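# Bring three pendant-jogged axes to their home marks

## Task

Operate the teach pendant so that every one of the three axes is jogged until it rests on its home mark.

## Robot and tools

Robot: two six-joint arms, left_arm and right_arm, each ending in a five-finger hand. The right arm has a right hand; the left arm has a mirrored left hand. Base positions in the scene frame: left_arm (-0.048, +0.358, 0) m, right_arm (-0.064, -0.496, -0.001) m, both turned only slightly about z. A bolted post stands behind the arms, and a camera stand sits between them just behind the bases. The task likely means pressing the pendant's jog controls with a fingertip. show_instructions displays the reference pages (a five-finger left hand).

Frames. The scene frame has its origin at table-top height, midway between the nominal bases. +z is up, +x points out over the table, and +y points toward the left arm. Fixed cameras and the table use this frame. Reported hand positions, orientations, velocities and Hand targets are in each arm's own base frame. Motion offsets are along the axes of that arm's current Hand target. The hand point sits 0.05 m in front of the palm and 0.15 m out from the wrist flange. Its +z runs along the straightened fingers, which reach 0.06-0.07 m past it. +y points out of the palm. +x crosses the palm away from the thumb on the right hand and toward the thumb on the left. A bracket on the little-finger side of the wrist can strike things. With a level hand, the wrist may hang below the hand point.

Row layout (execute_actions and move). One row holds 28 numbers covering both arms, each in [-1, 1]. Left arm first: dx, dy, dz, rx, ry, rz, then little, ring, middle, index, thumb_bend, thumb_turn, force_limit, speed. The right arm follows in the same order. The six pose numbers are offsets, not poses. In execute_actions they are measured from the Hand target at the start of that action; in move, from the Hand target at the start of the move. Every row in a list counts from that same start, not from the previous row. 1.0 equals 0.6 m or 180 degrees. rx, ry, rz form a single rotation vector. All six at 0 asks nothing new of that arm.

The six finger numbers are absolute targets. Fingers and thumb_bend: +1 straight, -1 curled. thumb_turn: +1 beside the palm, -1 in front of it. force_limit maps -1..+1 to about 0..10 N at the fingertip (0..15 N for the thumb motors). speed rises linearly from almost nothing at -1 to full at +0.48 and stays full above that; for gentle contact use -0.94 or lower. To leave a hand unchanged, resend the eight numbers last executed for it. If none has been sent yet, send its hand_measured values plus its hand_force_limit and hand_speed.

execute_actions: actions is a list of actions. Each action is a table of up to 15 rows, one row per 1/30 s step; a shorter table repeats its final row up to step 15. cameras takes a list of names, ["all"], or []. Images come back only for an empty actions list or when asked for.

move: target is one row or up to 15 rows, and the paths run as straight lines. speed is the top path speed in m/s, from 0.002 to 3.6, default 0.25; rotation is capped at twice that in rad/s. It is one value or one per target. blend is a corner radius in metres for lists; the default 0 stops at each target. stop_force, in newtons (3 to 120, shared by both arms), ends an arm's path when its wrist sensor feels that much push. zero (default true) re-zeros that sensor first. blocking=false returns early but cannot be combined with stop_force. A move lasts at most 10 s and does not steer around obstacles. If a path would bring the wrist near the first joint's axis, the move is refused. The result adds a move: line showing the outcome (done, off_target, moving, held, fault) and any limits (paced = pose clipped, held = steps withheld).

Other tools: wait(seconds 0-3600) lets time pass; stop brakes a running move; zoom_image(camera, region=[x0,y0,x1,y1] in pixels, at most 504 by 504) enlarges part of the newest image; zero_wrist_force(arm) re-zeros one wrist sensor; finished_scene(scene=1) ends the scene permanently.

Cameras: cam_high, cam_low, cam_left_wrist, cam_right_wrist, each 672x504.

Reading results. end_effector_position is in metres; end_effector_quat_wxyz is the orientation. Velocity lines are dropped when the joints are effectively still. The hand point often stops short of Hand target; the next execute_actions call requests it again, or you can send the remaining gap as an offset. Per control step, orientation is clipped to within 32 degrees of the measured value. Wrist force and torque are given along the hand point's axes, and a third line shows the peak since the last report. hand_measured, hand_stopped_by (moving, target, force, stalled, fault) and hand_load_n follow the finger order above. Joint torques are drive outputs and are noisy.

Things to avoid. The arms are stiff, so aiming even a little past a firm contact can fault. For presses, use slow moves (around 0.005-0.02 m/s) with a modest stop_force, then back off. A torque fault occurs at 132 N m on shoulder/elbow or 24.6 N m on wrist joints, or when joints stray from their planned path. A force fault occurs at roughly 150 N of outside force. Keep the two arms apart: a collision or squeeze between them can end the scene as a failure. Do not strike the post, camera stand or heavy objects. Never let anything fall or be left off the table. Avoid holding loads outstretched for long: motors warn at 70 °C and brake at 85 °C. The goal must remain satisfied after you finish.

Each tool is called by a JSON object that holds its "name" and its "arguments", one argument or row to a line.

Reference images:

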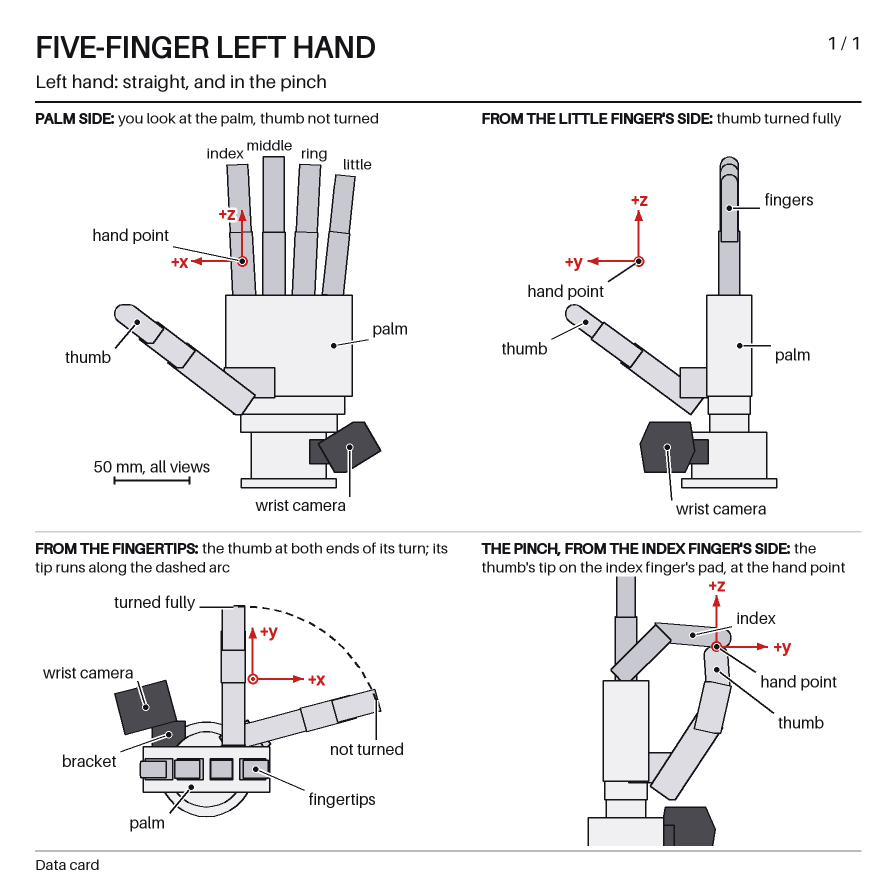

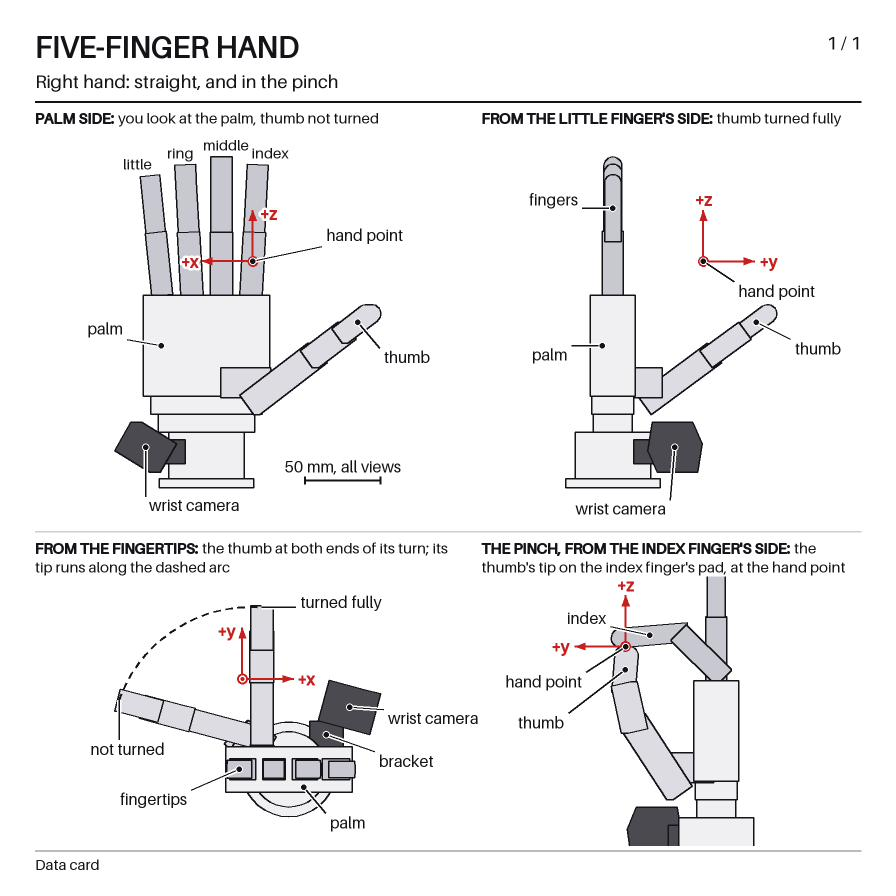

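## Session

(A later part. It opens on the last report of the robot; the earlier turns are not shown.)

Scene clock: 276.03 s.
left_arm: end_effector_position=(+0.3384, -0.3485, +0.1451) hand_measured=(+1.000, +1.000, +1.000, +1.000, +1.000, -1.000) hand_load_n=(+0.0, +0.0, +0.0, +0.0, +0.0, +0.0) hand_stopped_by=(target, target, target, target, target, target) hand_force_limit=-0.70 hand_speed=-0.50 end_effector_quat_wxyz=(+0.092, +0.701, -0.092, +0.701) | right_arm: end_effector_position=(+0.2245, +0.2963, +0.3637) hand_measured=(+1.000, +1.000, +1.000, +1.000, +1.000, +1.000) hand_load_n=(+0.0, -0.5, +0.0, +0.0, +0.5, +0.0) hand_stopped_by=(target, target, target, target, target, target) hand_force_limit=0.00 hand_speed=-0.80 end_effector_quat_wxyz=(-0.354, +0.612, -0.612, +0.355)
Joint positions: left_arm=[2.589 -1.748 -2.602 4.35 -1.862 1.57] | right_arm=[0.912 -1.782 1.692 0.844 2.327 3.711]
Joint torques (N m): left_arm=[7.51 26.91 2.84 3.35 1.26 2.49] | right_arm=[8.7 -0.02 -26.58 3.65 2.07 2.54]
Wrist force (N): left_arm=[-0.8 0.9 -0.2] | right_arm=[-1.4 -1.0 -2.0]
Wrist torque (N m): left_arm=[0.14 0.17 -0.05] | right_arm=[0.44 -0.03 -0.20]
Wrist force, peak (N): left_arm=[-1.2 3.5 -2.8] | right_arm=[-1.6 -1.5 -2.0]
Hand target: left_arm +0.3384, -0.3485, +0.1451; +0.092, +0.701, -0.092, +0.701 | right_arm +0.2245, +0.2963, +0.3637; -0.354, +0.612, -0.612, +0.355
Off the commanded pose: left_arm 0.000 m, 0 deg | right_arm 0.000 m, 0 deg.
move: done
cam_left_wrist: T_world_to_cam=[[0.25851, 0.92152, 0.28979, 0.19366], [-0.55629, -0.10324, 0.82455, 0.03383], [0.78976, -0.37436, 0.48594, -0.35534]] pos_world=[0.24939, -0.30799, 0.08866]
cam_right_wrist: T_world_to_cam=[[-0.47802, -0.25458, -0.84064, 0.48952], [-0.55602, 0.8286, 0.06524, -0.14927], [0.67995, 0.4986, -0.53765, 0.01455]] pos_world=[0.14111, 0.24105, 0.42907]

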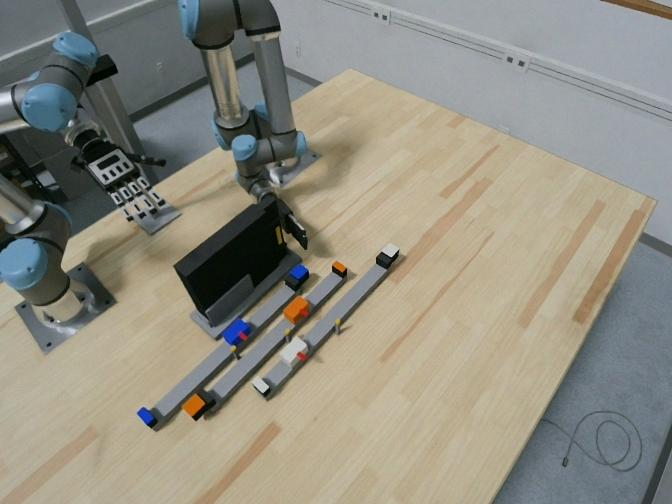

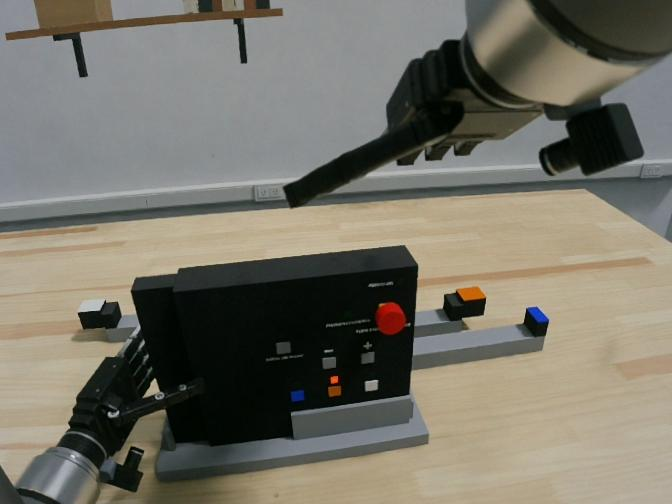

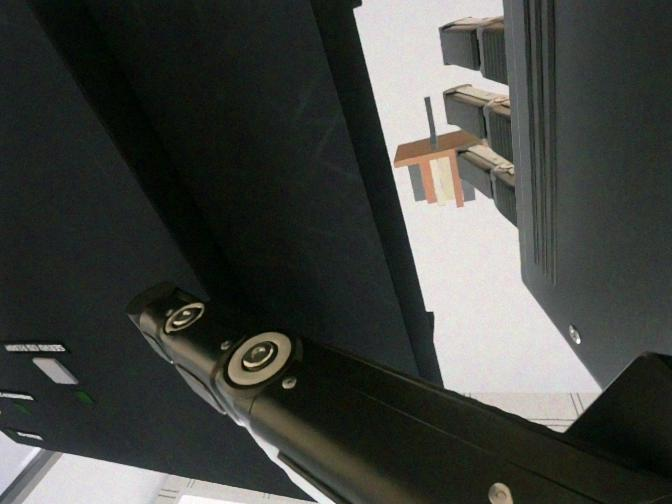

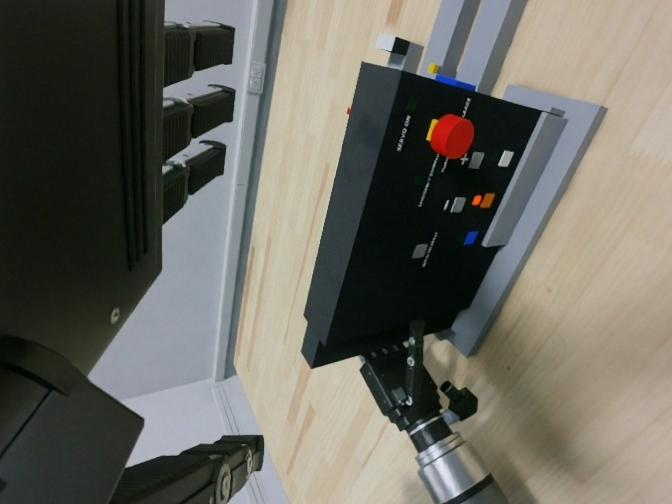

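{"name": "move", "arguments": {
  "target": [0,-0.0022,0.008,0,0,0,1,1,1,1,1,-1,-0.7,-0.5,0,0,0,0,0,0,1,1,1,1,1,1,0,-0.8],
  "speed": 0.05,
  "cameras": []
}}

{"name": "execute_actions", "arguments": {
  "actions": [
    [[0,0,0,0,0,0,1,1,0.2,0.2,1,-1,-0.6,-0.6,0,0,0,0,0,0,1,1,1,1,1,1,0,-0.8]],
    [[0,0,0,0,0,0,1,1,0.2,0.2,1,-1,-0.6,-0.6,0,0,0,0,0,0,1,1,1,1,1,1,0,-0.8]]
  ],
  "cameras": ["all"]
}}

{"name": "zoom_image", "arguments": {
  "camera": "cam_high",
  "region": [240, 190, 320, 270]
}}

Scene clock: 284.23 s.
left_arm: end_effector_position=(+0.3432, -0.3485, +0.1451) hand_measured=(+1.000, +1.000, +1.000, +1.000, +1.000, -1.000) hand_load_n=(+0.0, +0.0, +0.0, +0.0, +0.5, -0.5) hand_stopped_by=(target, target, target, target, target, target) hand_force_limit=-0.70 hand_speed=-0.50 end_effector_quat_wxyz=(+0.092, +0.701, -0.092, +0.701) | right_arm: end_effector_position=(+0.2245, +0.2963, +0.3637) hand_measured=(+1.000, +1.000, +1.000, +1.000, +1.000, +1.000) hand_load_n=(+0.0, +0.0, +0.0, +0.0, +0.0, +0.0) hand_stopped_by=(target, target, target, target, target, target) hand_force_limit=0.00 hand_speed=-0.80 end_effector_quat_wxyz=(-0.354, +0.612, -0.612, +0.355)
Joint positions: left_arm=[2.601 -1.752 -2.596 4.348 -1.85 1.57] | right_arm=[0.912 -1.782 1.692 0.844 2.327 3.711]
Joint torques (N m): left_arm=[6.52 1.98 14.03 -0.77 1.15 2.7] | right_arm=[8.1 -1.24 -26.38 3.59 2 2.53]
Wrist force (N): left_arm=[-0.6 1.1 -4.3] | right_arm=[-1.4 -1.2 -1.5]
Wrist torque (N m): left_arm=[0.17 0.08 -0.08] | right_arm=[0.37 -0.04 -0.20]
Wrist force, peak (N): left_arm=[-0.6 1.1 -4.3] | right_arm=[-1.8 -1.4 -2.0]
Hand target: left_arm +0.3434, -0.3485, +0.1451; +0.092, +0.701, -0.092, +0.701 | right_arm +0.2245, +0.2963, +0.3637; -0.354, +0.612, -0.612, +0.355
Off the commanded pose: left_arm 0.000 m, 0 deg | right_arm 0.000 m, 0 deg.
move: done

Scene clock: 285.43 s.
left_arm: end_effector_position=(+0.3434, -0.3485, +0.1451) hand_measured=(+1.000, +1.000, +1.000, +0.200, +1.000, -1.000) hand_load_n=(+0.0, +0.0, +0.0, +0.0, +0.5, +0.0) hand_stopped_by=(target, target, fault, target, target, target) hand_force_limit=-0.60 hand_speed=-0.60 end_effector_quat_wxyz=(+0.092, +0.701, -0.092, +0.701) | right_arm: end_effector_position=(+0.2245, +0.2963, +0.3637) hand_measured=(+1.000, +1.000, +1.000, +1.000, +1.000, +1.000) hand_load_n=(+0.0, +0.0, +0.0, +0.0, +0.0, +0.0) hand_stopped_by=(target, target, target, target, target, target) hand_force_limit=0.00 hand_speed=-0.80 end_effector_quat_wxyz=(-0.354, +0.612, -0.612, +0.355)
Joint positions: left_arm=[2.601 -1.753 -2.595 4.348 -1.85 1.57] | right_arm=[0.912 -1.782 1.692 0.844 2.327 3.711]
Joint torques (N m): left_arm=[8.23 2.13 16.04 -0.62 1.04 2.5] | right_arm=[8.63 -1.16 -25.55 3.54 1.97 2.4]
Wrist force (N): left_arm=[-0.9 1.4 -3.8] | right_arm=[-1.7 -0.6 -1.7]
Wrist torque (N m): left_arm=[0.16 0.13 -0.08] | right_arm=[0.47 0.01 -0.21]
Wrist force, peak (N): left_arm=[-0.7 1.2 -4.3] | right_arm=[-1.7 -1.3 -2.2]
Hand target: left_arm +0.3434, -0.3485, +0.1451; +0.092, +0.701, -0.092, +0.701 | right_arm +0.2245, +0.2963, +0.3637; -0.354, +0.612, -0.612, +0.355
Off the commanded pose: left_arm 0.000 m, 0 deg | right_arm 0.000 m, 0 deg.
cam_left_wrist: T_world_to_cam=[[0.25878, 0.92146, 0.28974, 0.19219], [-0.5563, -0.10304, 0.82457, 0.03669], [0.78966, -0.37456, 0.48594, -0.35929]] pos_world=[0.25439, -0.30789, 0.08866]
cam_right_wrist: T_world_to_cam=[[-0.47802, -0.25458, -0.84064, 0.48952], [-0.55602, 0.8286, 0.06524, -0.14927], [0.67995, 0.4986, -0.53765, 0.01455]] pos_world=[0.14111, 0.24105, 0.42907]

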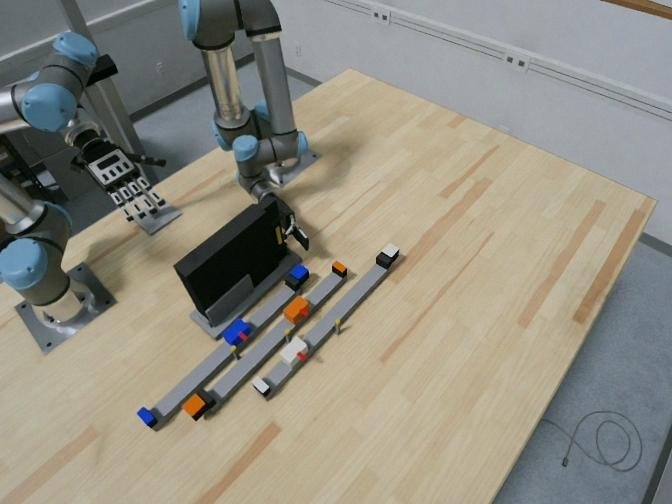

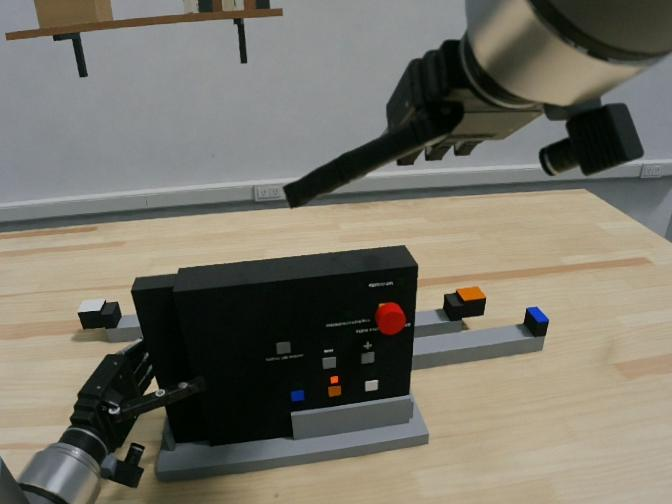

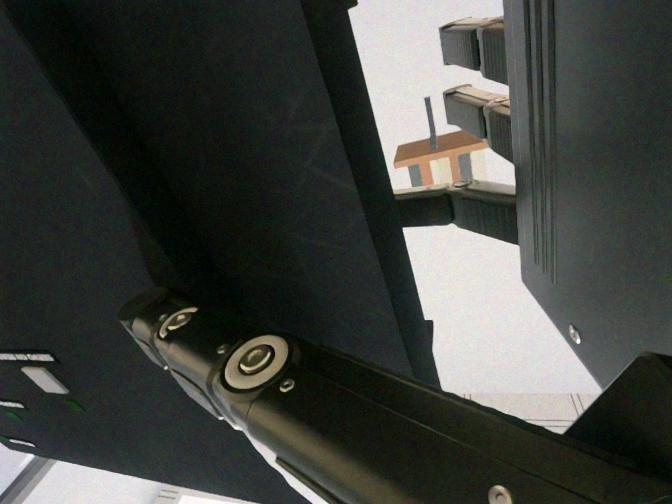

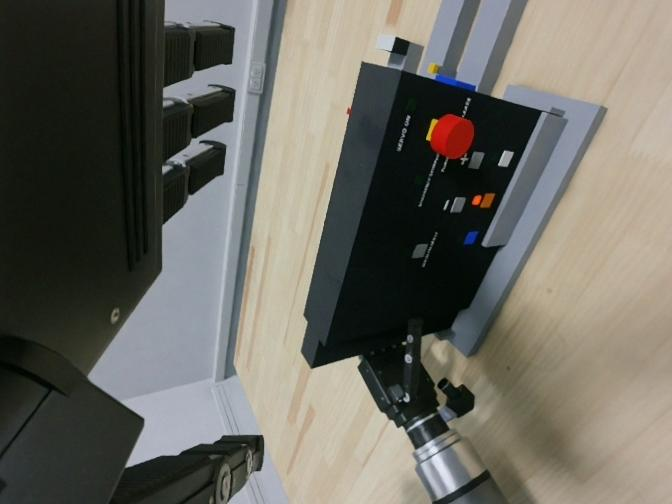

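Scaled by 6.300.

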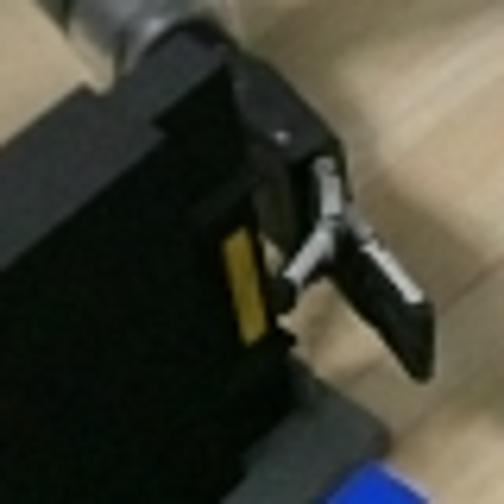

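{"name": "move", "arguments": {
  "target": [0,0.0013,-0.0048,0,0,0,1,1,0.2,0.2,1,-1,-0.6,-0.6,0,0,0,0,0,0,1,1,1,1,1,1,0,-0.8],
  "speed": 0.05,
  "cameras": []
}}

{"name": "move", "arguments": {
  "target": [0,0,0,0,0,0,1,1,0.2,0.05,1,-1,-0.8,-0.94,0,0,0,0,0,0,1,1,1,1,1,1,0,-0.8],
  "speed": 0.05,
  "cameras": ["cam_left_wrist"]
}}

{"name": "wait", "arguments": {
  "seconds": 3,
  "cameras": ["cam_left_wrist", "cam_high", "cam_low"]
}}

{"name": "zoom_image", "arguments": {
  "camera": "cam_high",
  "region": [240, 190, 320, 270]
}}

Scene clock: 296.63 s.
left_arm: end_effector_position=(+0.3405, -0.3485, +0.1451) hand_measured=(+1.000, +1.000, +1.000, +0.200, +1.000, -1.000) hand_load_n=(+0.0, +0.0, +0.0, +0.0, +0.0, -0.5) hand_stopped_by=(target, target, fault, target, target, target) hand_force_limit=-0.60 hand_speed=-0.60 end_effector_quat_wxyz=(+0.092, +0.701, -0.092, +0.701) | right_arm: end_effector_position=(+0.2245, +0.2963, +0.3637) hand_measured=(+1.000, +1.000, +1.000, +1.000, +1.000, +1.000) hand_load_n=(-0.5, +0.0, +0.0, +0.0, +0.0, -0.5) hand_stopped_by=(target, target, target, target, target, target) hand_force_limit=0.00 hand_speed=-0.80 end_effector_quat_wxyz=(-0.354, +0.612, -0.612, +0.355)
Joint positions: left_arm=[2.595 -1.75 -2.599 4.349 -1.856 1.57] | right_arm=[0.912 -1.782 1.692 0.844 2.327 3.711]
Joint torques (N m): left_arm=[-7.52 28.14 0.62 3.54 -0.95 2.46] | right_arm=[8.67 -1.33 -25.33 3.43 1.91 2.54]
Wrist force (N): left_arm=[-1.0 0.9 -0.5] | right_arm=[-1.2 -0.8 -1.7]
Wrist torque (N m): left_arm=[0.15 0.20 -0.06] | right_arm=[0.44 -0.06 -0.18]
Wrist force, peak (N): left_arm=[-0.7 1.6 -3.8] | right_arm=[-1.5 -1.3 -2.3]
Hand target: left_arm +0.3404, -0.3485, +0.1451; +0.092, +0.701, -0.092, +0.701 | right_arm +0.2245, +0.2963, +0.3637; -0.354, +0.612, -0.612, +0.355
Off the commanded pose: left_arm 0.000 m, 0 deg | right_arm 0.000 m, 0 deg.
move: done

Scene clock: 297.77 s.
left_arm: end_effector_position=(+0.3404, -0.3485, +0.1451) hand_measured=(+1.000, +1.000, +1.000, +0.050, +1.000, -1.000) hand_load_n=(+0.0, +0.0, +0.0, +0.0, +0.0, -0.5) hand_stopped_by=(target, target, fault, target, target, target) hand_force_limit=-0.80 hand_speed=-0.94 end_effector_quat_wxyz=(+0.092, +0.701, -0.092, +0.701) | right_arm: end_effector_position=(+0.2245, +0.2963, +0.3637) hand_measured=(+1.000, +1.000, +1.000, +1.000, +1.000, +1.000) hand_load_n=(+0.0, -0.5, +0.0, +0.0, +0.0, +0.0) hand_stopped_by=(target, target, target, target, target, target) hand_force_limit=0.00 hand_speed=-0.80 end_effector_quat_wxyz=(-0.354, +0.612, -0.612, +0.355)
Joint positions: left_arm=[2.594 -1.75 -2.599 4.349 -1.857 1.57] | right_arm=[0.912 -1.782 1.692 0.844 2.327 3.711]
Joint torques (N m): left_arm=[-7.12 27.81 2.58 3.38 -1.23 2.01] | right_arm=[8.29 -0.24 -25.53 3.52 2.03 2.39]
Wrist force (N): left_arm=[-1.0 1.1 -0.3] | right_arm=[-1.9 -1.1 -1.8]
Wrist torque (N m): left_arm=[0.16 0.20 -0.06] | right_arm=[0.42 0.04 -0.23]
Wrist force, peak (N): left_arm=[-1.1 1.1 -0.5] | right_arm=[-1.6 -1.1 -2.1]
Hand target: left_arm +0.3404, -0.3485, +0.1451; +0.092, +0.701, -0.092, +0.701 | right_arm +0.2245, +0.2963, +0.3637; -0.354, +0.612, -0.612, +0.355
Off the commanded pose: left_arm 0.000 m, 0 deg | right_arm 0.000 m, 0 deg.
move: done
cam_left_wrist: T_world_to_cam=[[0.25878, 0.92146, 0.28974, 0.19297], [-0.5563, -0.10304, 0.82457, 0.03502], [0.78966, -0.37456, 0.48594, -0.35692]] pos_world=[0.25139, -0.30789, 0.08866]

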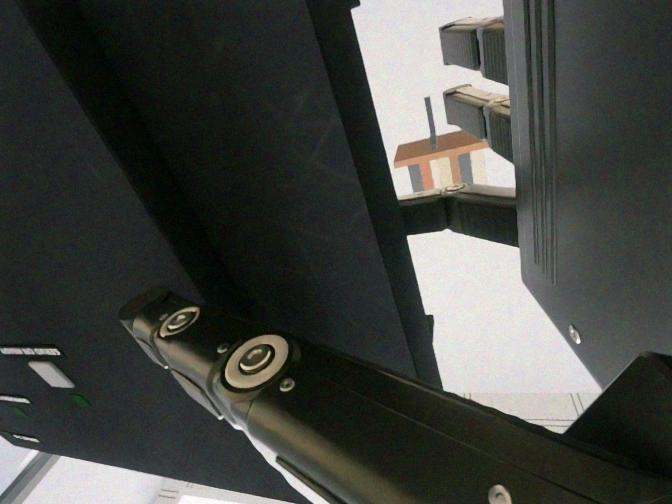

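Scene clock: 300.77 s.
left_arm: end_effector_position=(+0.3404, -0.3485, +0.1451) hand_measured=(+1.000, +1.000, +1.000, +0.050, +1.000, -1.000) hand_load_n=(+0.0, +0.0, +0.0, +0.0, +0.0, -0.5) hand_stopped_by=(target, target, fault, target, target, target) hand_force_limit=-0.80 hand_speed=-0.94 end_effector_quat_wxyz=(+0.092, +0.701, -0.092, +0.701) | right_arm: end_effector_position=(+0.2245, +0.2963, +0.3637) hand_measured=(+1.000, +1.000, +1.000, +1.000, +1.000, +1.000) hand_load_n=(+0.0, +0.0, +0.0, +0.0, +0.0, +0.0) hand_stopped_by=(target, target, target, target, target, target) hand_force_limit=0.00 hand_speed=-0.80 end_effector_quat_wxyz=(-0.354, +0.612, -0.612, +0.355)
Joint positions: left_arm=[2.594 -1.75 -2.599 4.349 -1.857 1.57] | right_arm=[0.912 -1.782 1.692 0.844 2.327 3.711]
Joint torques (N m): left_arm=[-8.4 28.14 3.15 3.46 -1.05 1.19] | right_arm=[9.47 -1.32 -25.87 3.59 1.97 2.46]
Wrist force (N): left_arm=[-1.2 0.9 -0.4] | right_arm=[-1.4 -1.1 -1.8]
Wrist torque (N m): left_arm=[0.15 0.23 -0.07] | right_arm=[0.40 -0.03 -0.20]
Wrist force, peak (N): left_arm=[-1.2 1.2 -0.4] | right_arm=[-1.6 -1.1 -2.3]
Hand target: left_arm +0.3404, -0.3485, +0.1451; +0.092, +0.701, -0.092, +0.701 | right_arm +0.2245, +0.2963, +0.3637; -0.354, +0.612, -0.612, +0.355
Off the commanded pose: left_arm 0.000 m, 0 deg | right_arm 0.000 m, 0 deg.
wait: 3.00 s; at rest by 0.17 s
cam_left_wrist: T_world_to_cam=[[0.25878, 0.92146, 0.28974, 0.19297], [-0.5563, -0.10304, 0.82457, 0.03502], [0.78966, -0.37456, 0.48594, -0.35692]] pos_world=[0.25139, -0.30789, 0.08866]
Images, in order (width x height): cam_high 672x504, cam_low 672x504, cam_left_wrist 672x504.

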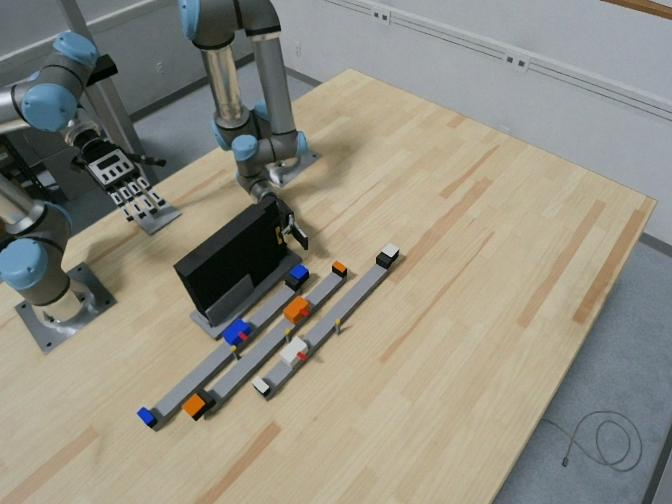

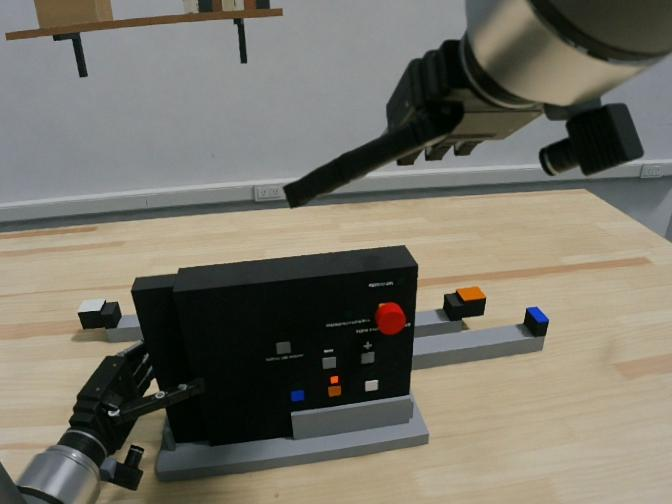

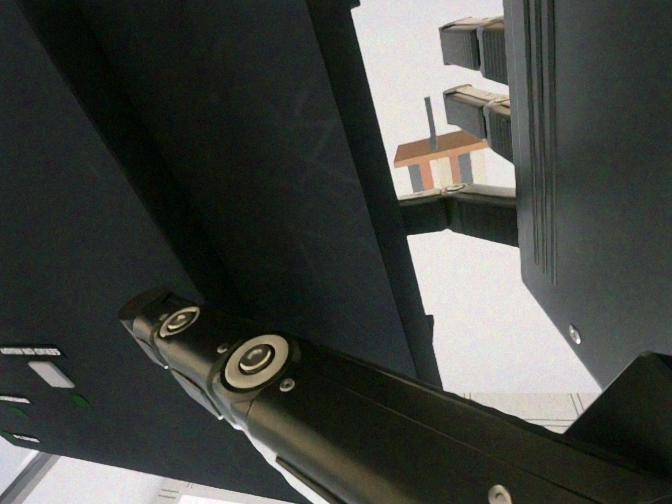

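Scaled by 6.300.

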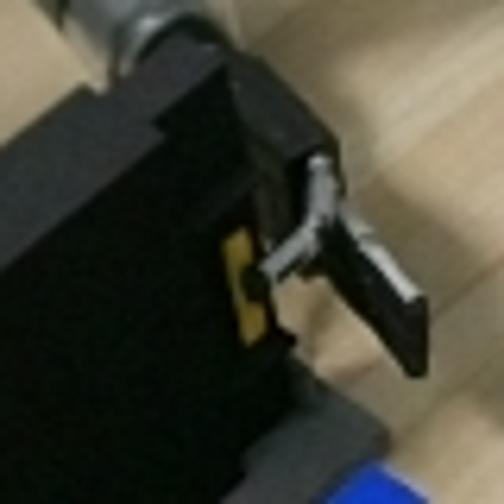

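{"name": "move", "arguments": {
  "target": [
    [0,0,0,0,0,0,1,1,0.2,0.05,0.85,-1,-0.92,-0.94,0,0,0,0,0,0,-1,-1,-1,1,1,-1,-0.2,0],
    [0,0,0,0,0,0,1,1,0.2,0.05,0.85,-1,-0.92,-0.94,-0.133,0.1645,0.095,0,0,0,-1,-1,-1,1,1,-1,-0.2,0]
  ],
  "speed": 0.15,
  "cameras": ["all"]
}}

Scene clock: 317.63 s.
left_arm: end_effector_position=(+0.3404, -0.3485, +0.1451) hand_measured=(+1.000, +1.000, +1.000, +0.050, +0.946, -1.000) hand_load_n=(+0.0, +0.0, +0.0, +0.0, +0.5, -0.5) hand_stopped_by=(target, target, fault, target, force, target) hand_force_limit=-0.92 hand_speed=-0.94 end_effector_quat_wxyz=(+0.092, +0.701, -0.092, +0.701) | right_arm: end_effector_position=(+0.2248, +0.3758, +0.2497) hand_measured=(-1.000, -1.000, -1.000, +1.000, +1.000, -1.000) hand_load_n=(+0.0, +0.0, +0.0, -0.5, +0.0, +0.0) hand_stopped_by=(target, target, target, target, target, target) hand_force_limit=-0.20 hand_speed=0.00 end_effector_quat_wxyz=(-0.354, +0.612, -0.612, +0.355)
Joint positions: left_arm=[2.594 -1.75 -2.599 4.349 -1.857 1.57] | right_arm=[1.068 -1.53 1.779 0.625 2.435 3.877]
Joint torques (N m): left_arm=[-6.13 28.43 3.51 3.28 -1.14 -0.27] | right_arm=[9.28 -9.97 -24.46 -1.54 2.6 2.4]
Wrist force (N): left_arm=[-0.9 1.3 -0.6] | right_arm=[-1.6 -1.1 -2.1]
Wrist torque (N m): left_arm=[0.17 0.18 -0.05] | right_arm=[0.42 0.00 -0.20]
Wrist force, peak (N): left_arm=[-1.1 1.6 -0.9] | right_arm=[-1.6 -1.4 -2.1]
Hand target: left_arm +0.3404, -0.3485, +0.1451; +0.092, +0.701, -0.092, +0.701 | right_arm +0.2248, +0.3759, +0.2496; -0.354, +0.612, -0.612, +0.355
Off the commanded pose: left_arm 0.000 m, 0 deg | right_arm 0.000 m, 0 deg.
move: done
cam_left_wrist: T_world_to_cam=[[0.25878, 0.92146, 0.28974, 0.19297], [-0.5563, -0.10304, 0.82457, 0.03502], [0.78966, -0.37456, 0.48594, -0.35692]] pos_world=[0.25139, -0.30789, 0.08866]
cam_right_wrist: T_world_to_cam=[[-0.47801, -0.25463, -0.84063, 0.41406], [-0.55614, 0.82852, 0.06528, -0.20742], [0.67986, 0.49871, -0.53766, -0.08656]] pos_world=[0.14142, 0.32045, 0.31507]

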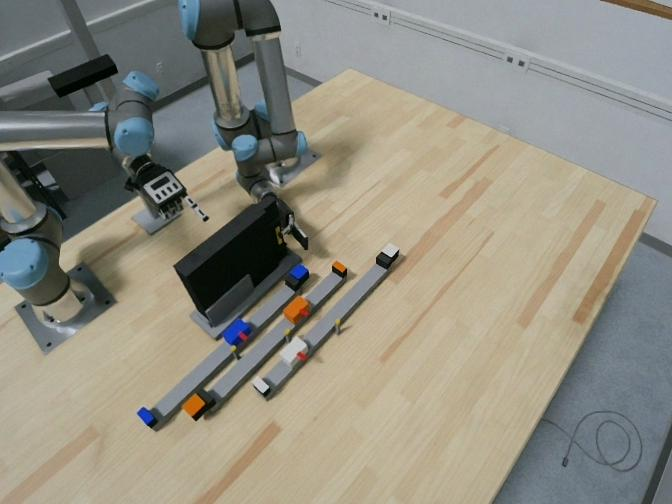

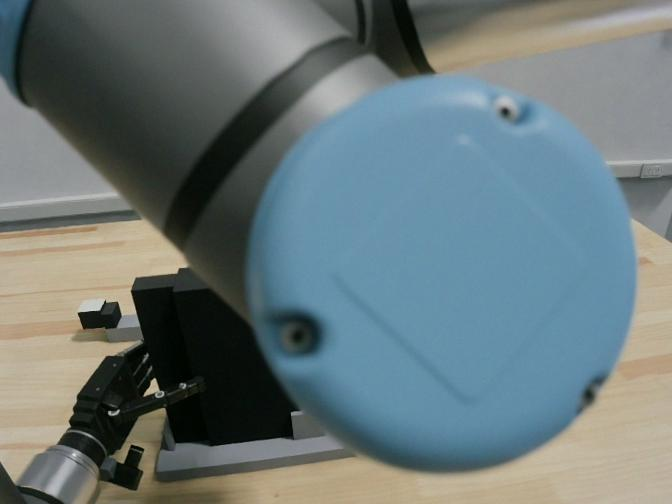

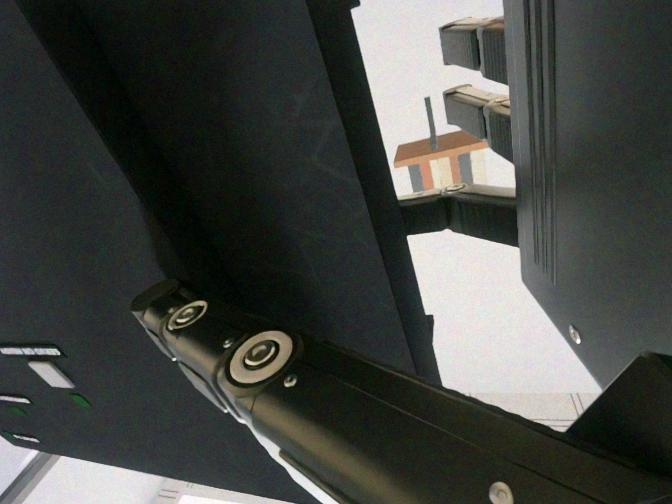

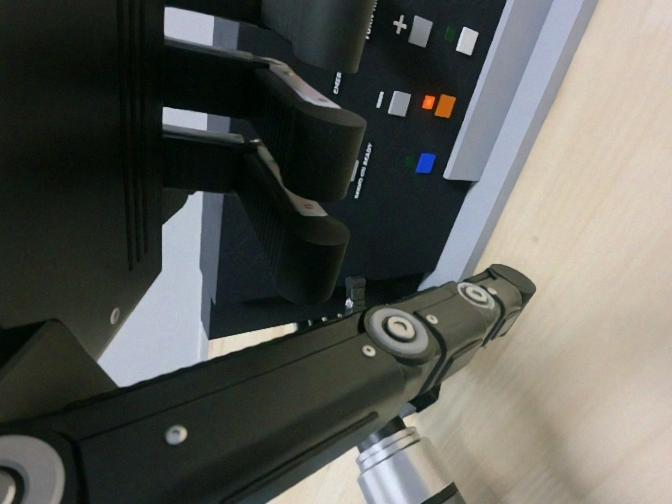

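{"name": "zoom_image", "arguments": {
  "camera": "cam_left_wrist",
  "region": [0, 300, 160, 504]
}}

{"name": "zoom_image", "arguments": {
  "camera": "cam_high",
  "region": [110, 130, 320, 300]
}}

Scaled by 2.471.

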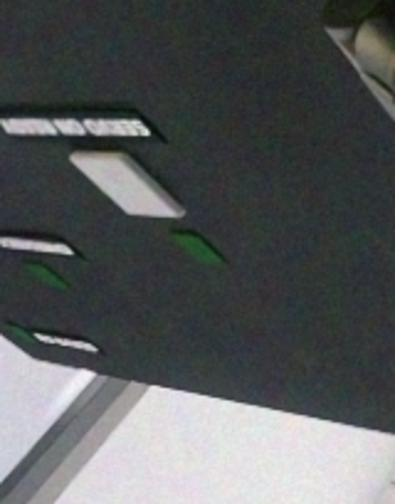

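Scaled by 2.400.

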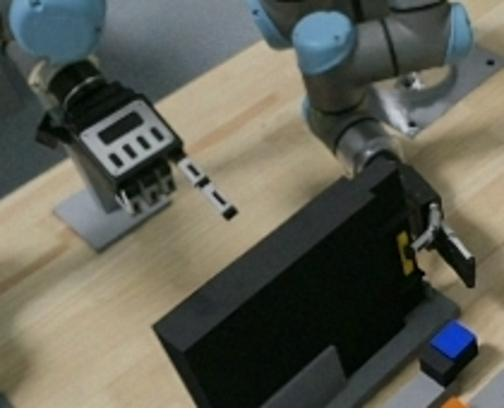

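{"name": "move", "arguments": {
  "target": [0,0,0,0,0,0,1,1,0.2,0.05,0.85,-1,-0.92,-0.94,-0.0367,0.149,0.1053,0,0,0,-1,-1,-1,1,1,-1,-0.2,0],
  "speed": 0.12,
  "cameras": ["all"]
}}

{"name": "zoom_image", "arguments": {
  "camera": "cam_left_wrist",
  "region": [0, 270, 200, 504]
}}

{"name": "zoom_image", "arguments": {
  "camera": "cam_high",
  "region": [110, 130, 320, 300]
}}

Scene clock: 336.77 s.
left_arm: end_effector_position=(+0.3404, -0.3485, +0.1451) hand_measured=(+1.000, +1.000, +1.000, +0.050, +0.946, -1.000) hand_load_n=(+0.0, +0.0, +0.0, +0.0, +0.5, -0.5) hand_stopped_by=(target, target, fault, target, force, target) hand_force_limit=-0.92 hand_speed=-0.94 end_effector_quat_wxyz=(+0.092, +0.701, -0.092, +0.701) | right_arm: end_effector_position=(+0.2351, +0.3977, +0.1407) hand_measured=(-1.000, -1.000, -1.000, +1.000, +1.000, -1.000) hand_load_n=(+0.0, +0.0, +0.0, +0.0, +0.0, +0.0) hand_stopped_by=(target, target, target, target, target, target) hand_force_limit=-0.20 hand_speed=0.00 end_effector_quat_wxyz=(-0.354, +0.612, -0.612, +0.355)
Joint positions: left_arm=[2.594 -1.75 -2.599 4.349 -1.857 1.57] | right_arm=[1.073 -1.373 1.902 0.349 2.438 3.882]
Joint torques (N m): left_arm=[-2.45 29.54 4.14 3.23 -1.13 -1.56] | right_arm=[6.12 -14.18 -11.48 -1.93 2.68 -2.33]
Wrist force (N): left_arm=[-1.0 1.3 -0.5] | right_arm=[-1.3 -1.5 -1.9]
Wrist torque (N m): left_arm=[0.17 0.21 -0.07] | right_arm=[0.37 -0.06 -0.15]
Wrist force, peak (N): left_arm=[-1.1 1.5 -1.0] | right_arm=[-1.5 -1.7 -2.5]
Hand target: left_arm +0.3404, -0.3485, +0.1451; +0.092, +0.701, -0.092, +0.701 | right_arm +0.2351, +0.3977, +0.1406; -0.354, +0.612, -0.612, +0.355
Off the commanded pose: left_arm 0.000 m, 0 deg | right_arm 0.000 m, 0 deg.
move: done
cam_left_wrist: T_world_to_cam=[[0.25878, 0.92146, 0.28974, 0.19297], [-0.5563, -0.10304, 0.82457, 0.03502], [0.78966, -0.37456, 0.48594, -0.35692]] pos_world=[0.25139, -0.30789, 0.08866]
cam_right_wrist: T_world_to_cam=[[-0.47812, -0.25465, -0.84057, 0.33293], [-0.55605, 0.82858, 0.06527, -0.21275], [0.67986, 0.49861, -0.53775, -0.16303]] pos_world=[0.15171, 0.34235, 0.20607]

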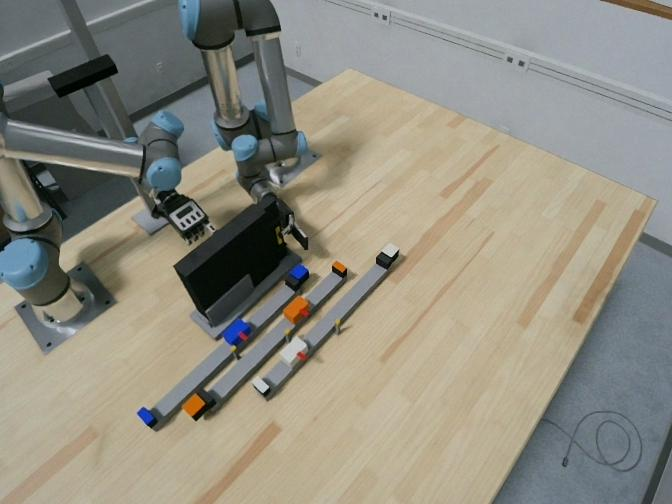

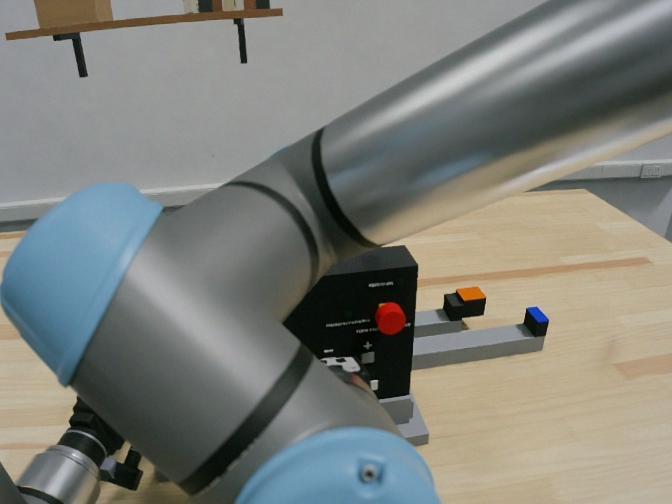

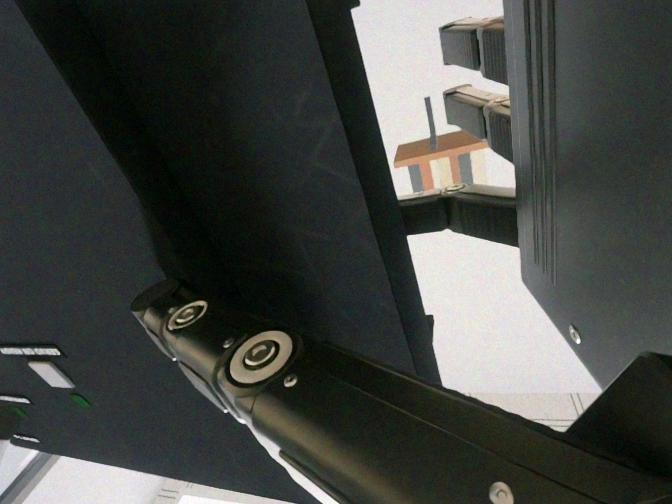

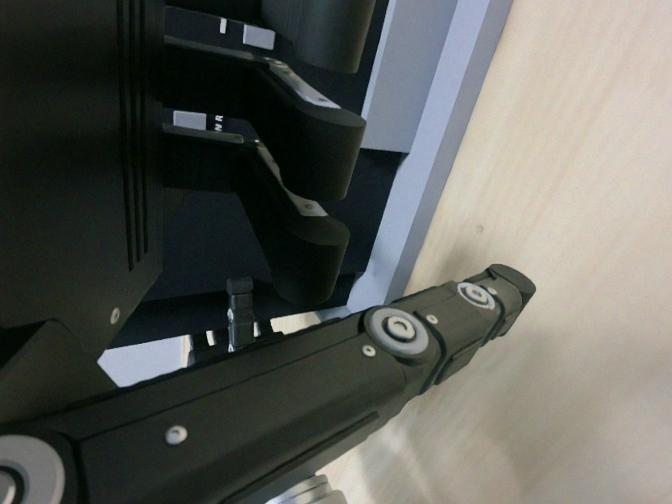

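Scaled by 2.154.

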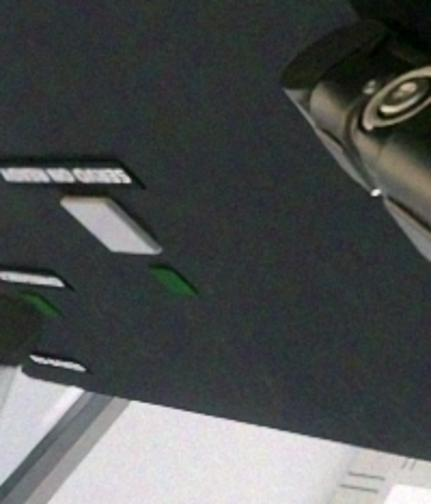

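Scaled by 2.400.

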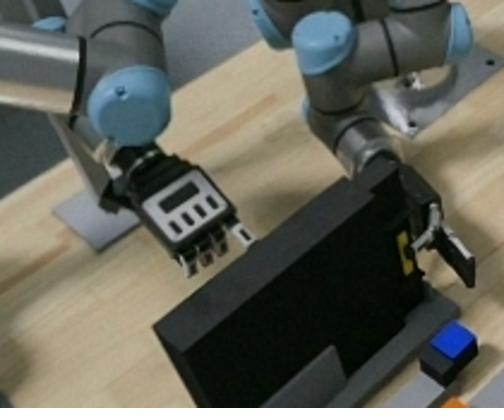

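{"name": "move", "arguments": {
  "target": [0,0,0,0,0,0,1,1,0.2,0.05,0.85,-1,-0.92,-0.94,0,-0.025,0.0433,0,0,0,-1,-1,-1,1,1,-1,-0.2,0],
  "speed": 0.01,
  "stop_force": 6,
  "cameras": ["cam_left_wrist", "cam_high", "cam_right_wrist"]
}}

{"name": "zoom_image", "arguments": {
  "camera": "cam_left_wrist",
  "region": [0, 270, 200, 504]
}}

Scene clock: 346.60 s.
left_arm: end_effector_position=(+0.3404, -0.3485, +0.1451) hand_measured=(+1.000, +1.000, +1.000, +0.050, +0.946, -1.000) hand_load_n=(+0.0, +0.0, +0.0, +0.0, +0.0, -0.5) hand_stopped_by=(target, target, fault, target, force, target) hand_force_limit=-0.92 hand_speed=-0.94 end_effector_quat_wxyz=(+0.092, +0.701, -0.092, +0.701) | right_arm: end_effector_position=(+0.2562, +0.3977, +0.1407) hand_measured=(-1.000, -1.000, -1.000, +1.000, +1.000, -1.000) hand_load_n=(+0.0, +0.0, +0.0, +0.0, -0.5, +0.0) hand_stopped_by=(target, target, target, target, target, target) hand_force_limit=-0.20 hand_speed=0.00 end_effector_quat_wxyz=(-0.354, +0.612, -0.612, +0.355)
Joint positions: left_arm=[2.594 -1.75 -2.599 4.349 -1.857 1.57] | right_arm=[1.02 -1.375 1.895 0.313 2.404 3.822]
Joint torques (N m): left_arm=[0.12 28.17 4.03 2.99 -1.14 -2.32] | right_arm=[6.45 -16.4 -9.87 3.75 2.82 2.35]
Wrist force (N): left_arm=[-1.3 1.1 -0.7] | right_arm=[-2.2 -1.0 -8.8]
Wrist torque (N m): left_arm=[0.19 0.23 -0.08] | right_arm=[0.85 -0.05 -0.18]
Wrist force, peak (N): left_arm=[-1.2 1.6 -0.7] | right_arm=[-3.4 -1.5 -20.4]
Hand target: left_arm +0.3404, -0.3485, +0.1451; +0.092, +0.701, -0.092, +0.701 | right_arm +0.2562, +0.3977, +0.1406; -0.354, +0.612, -0.612, +0.355 (not the last commanded pose)
Off the commanded pose: left_arm 0.000 m, 0 deg | right_arm 0.009 m, 0 deg.
move: contact (right_arm)
cam_left_wrist: T_world_to_cam=[[0.25878, 0.92146, 0.28974, 0.19297], [-0.5563, -0.10304, 0.82457, 0.03502], [0.78966, -0.37456, 0.48594, -0.35692]] pos_world=[0.25139, -0.30789, 0.08866]
cam_right_wrist: T_world_to_cam=[[-0.47807, -0.25451, -0.84064, 0.34292], [-0.55598, 0.82863, 0.06531, -0.20114], [0.67995, 0.4986, -0.53765, -0.17751]] pos_world=[0.17281, 0.34245, 0.20597]
Images, in order (width x height): cam_high 672x504, cam_left_wrist 672x504, cam_right_wrist 672x504.

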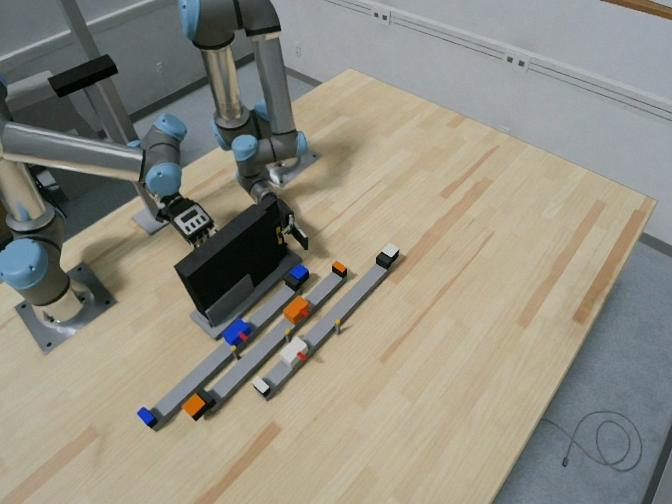

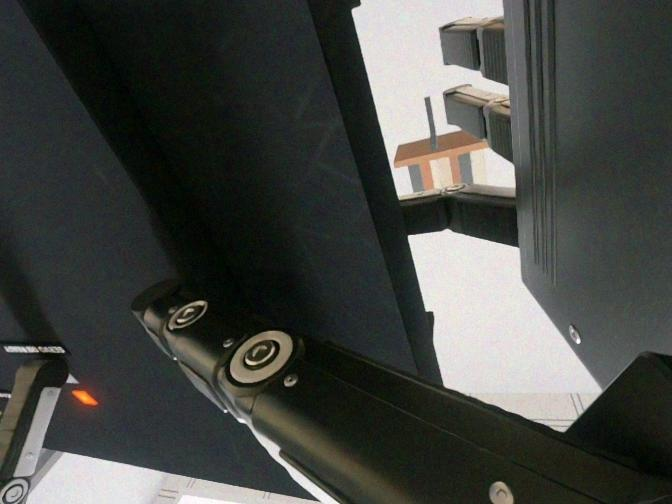

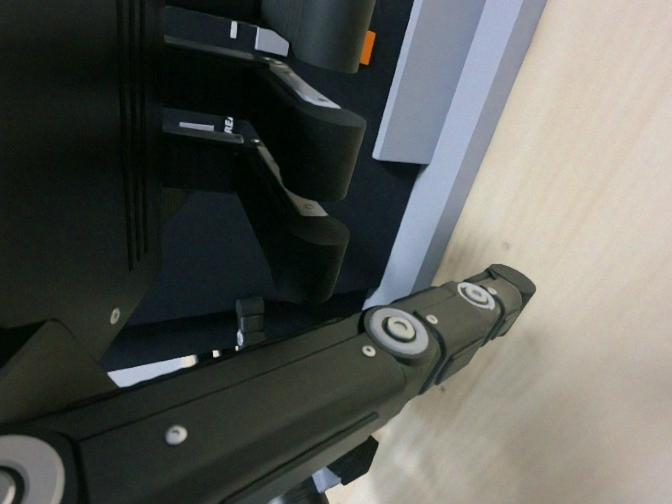

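Scaled by 2.154.

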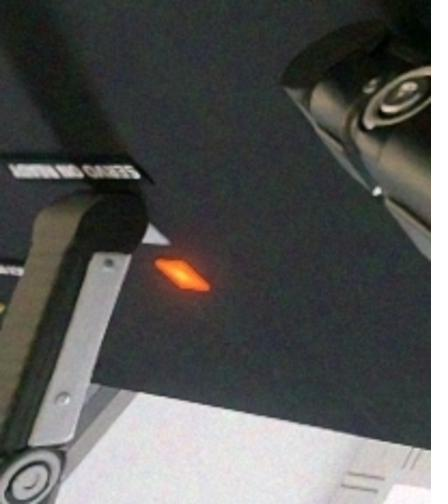

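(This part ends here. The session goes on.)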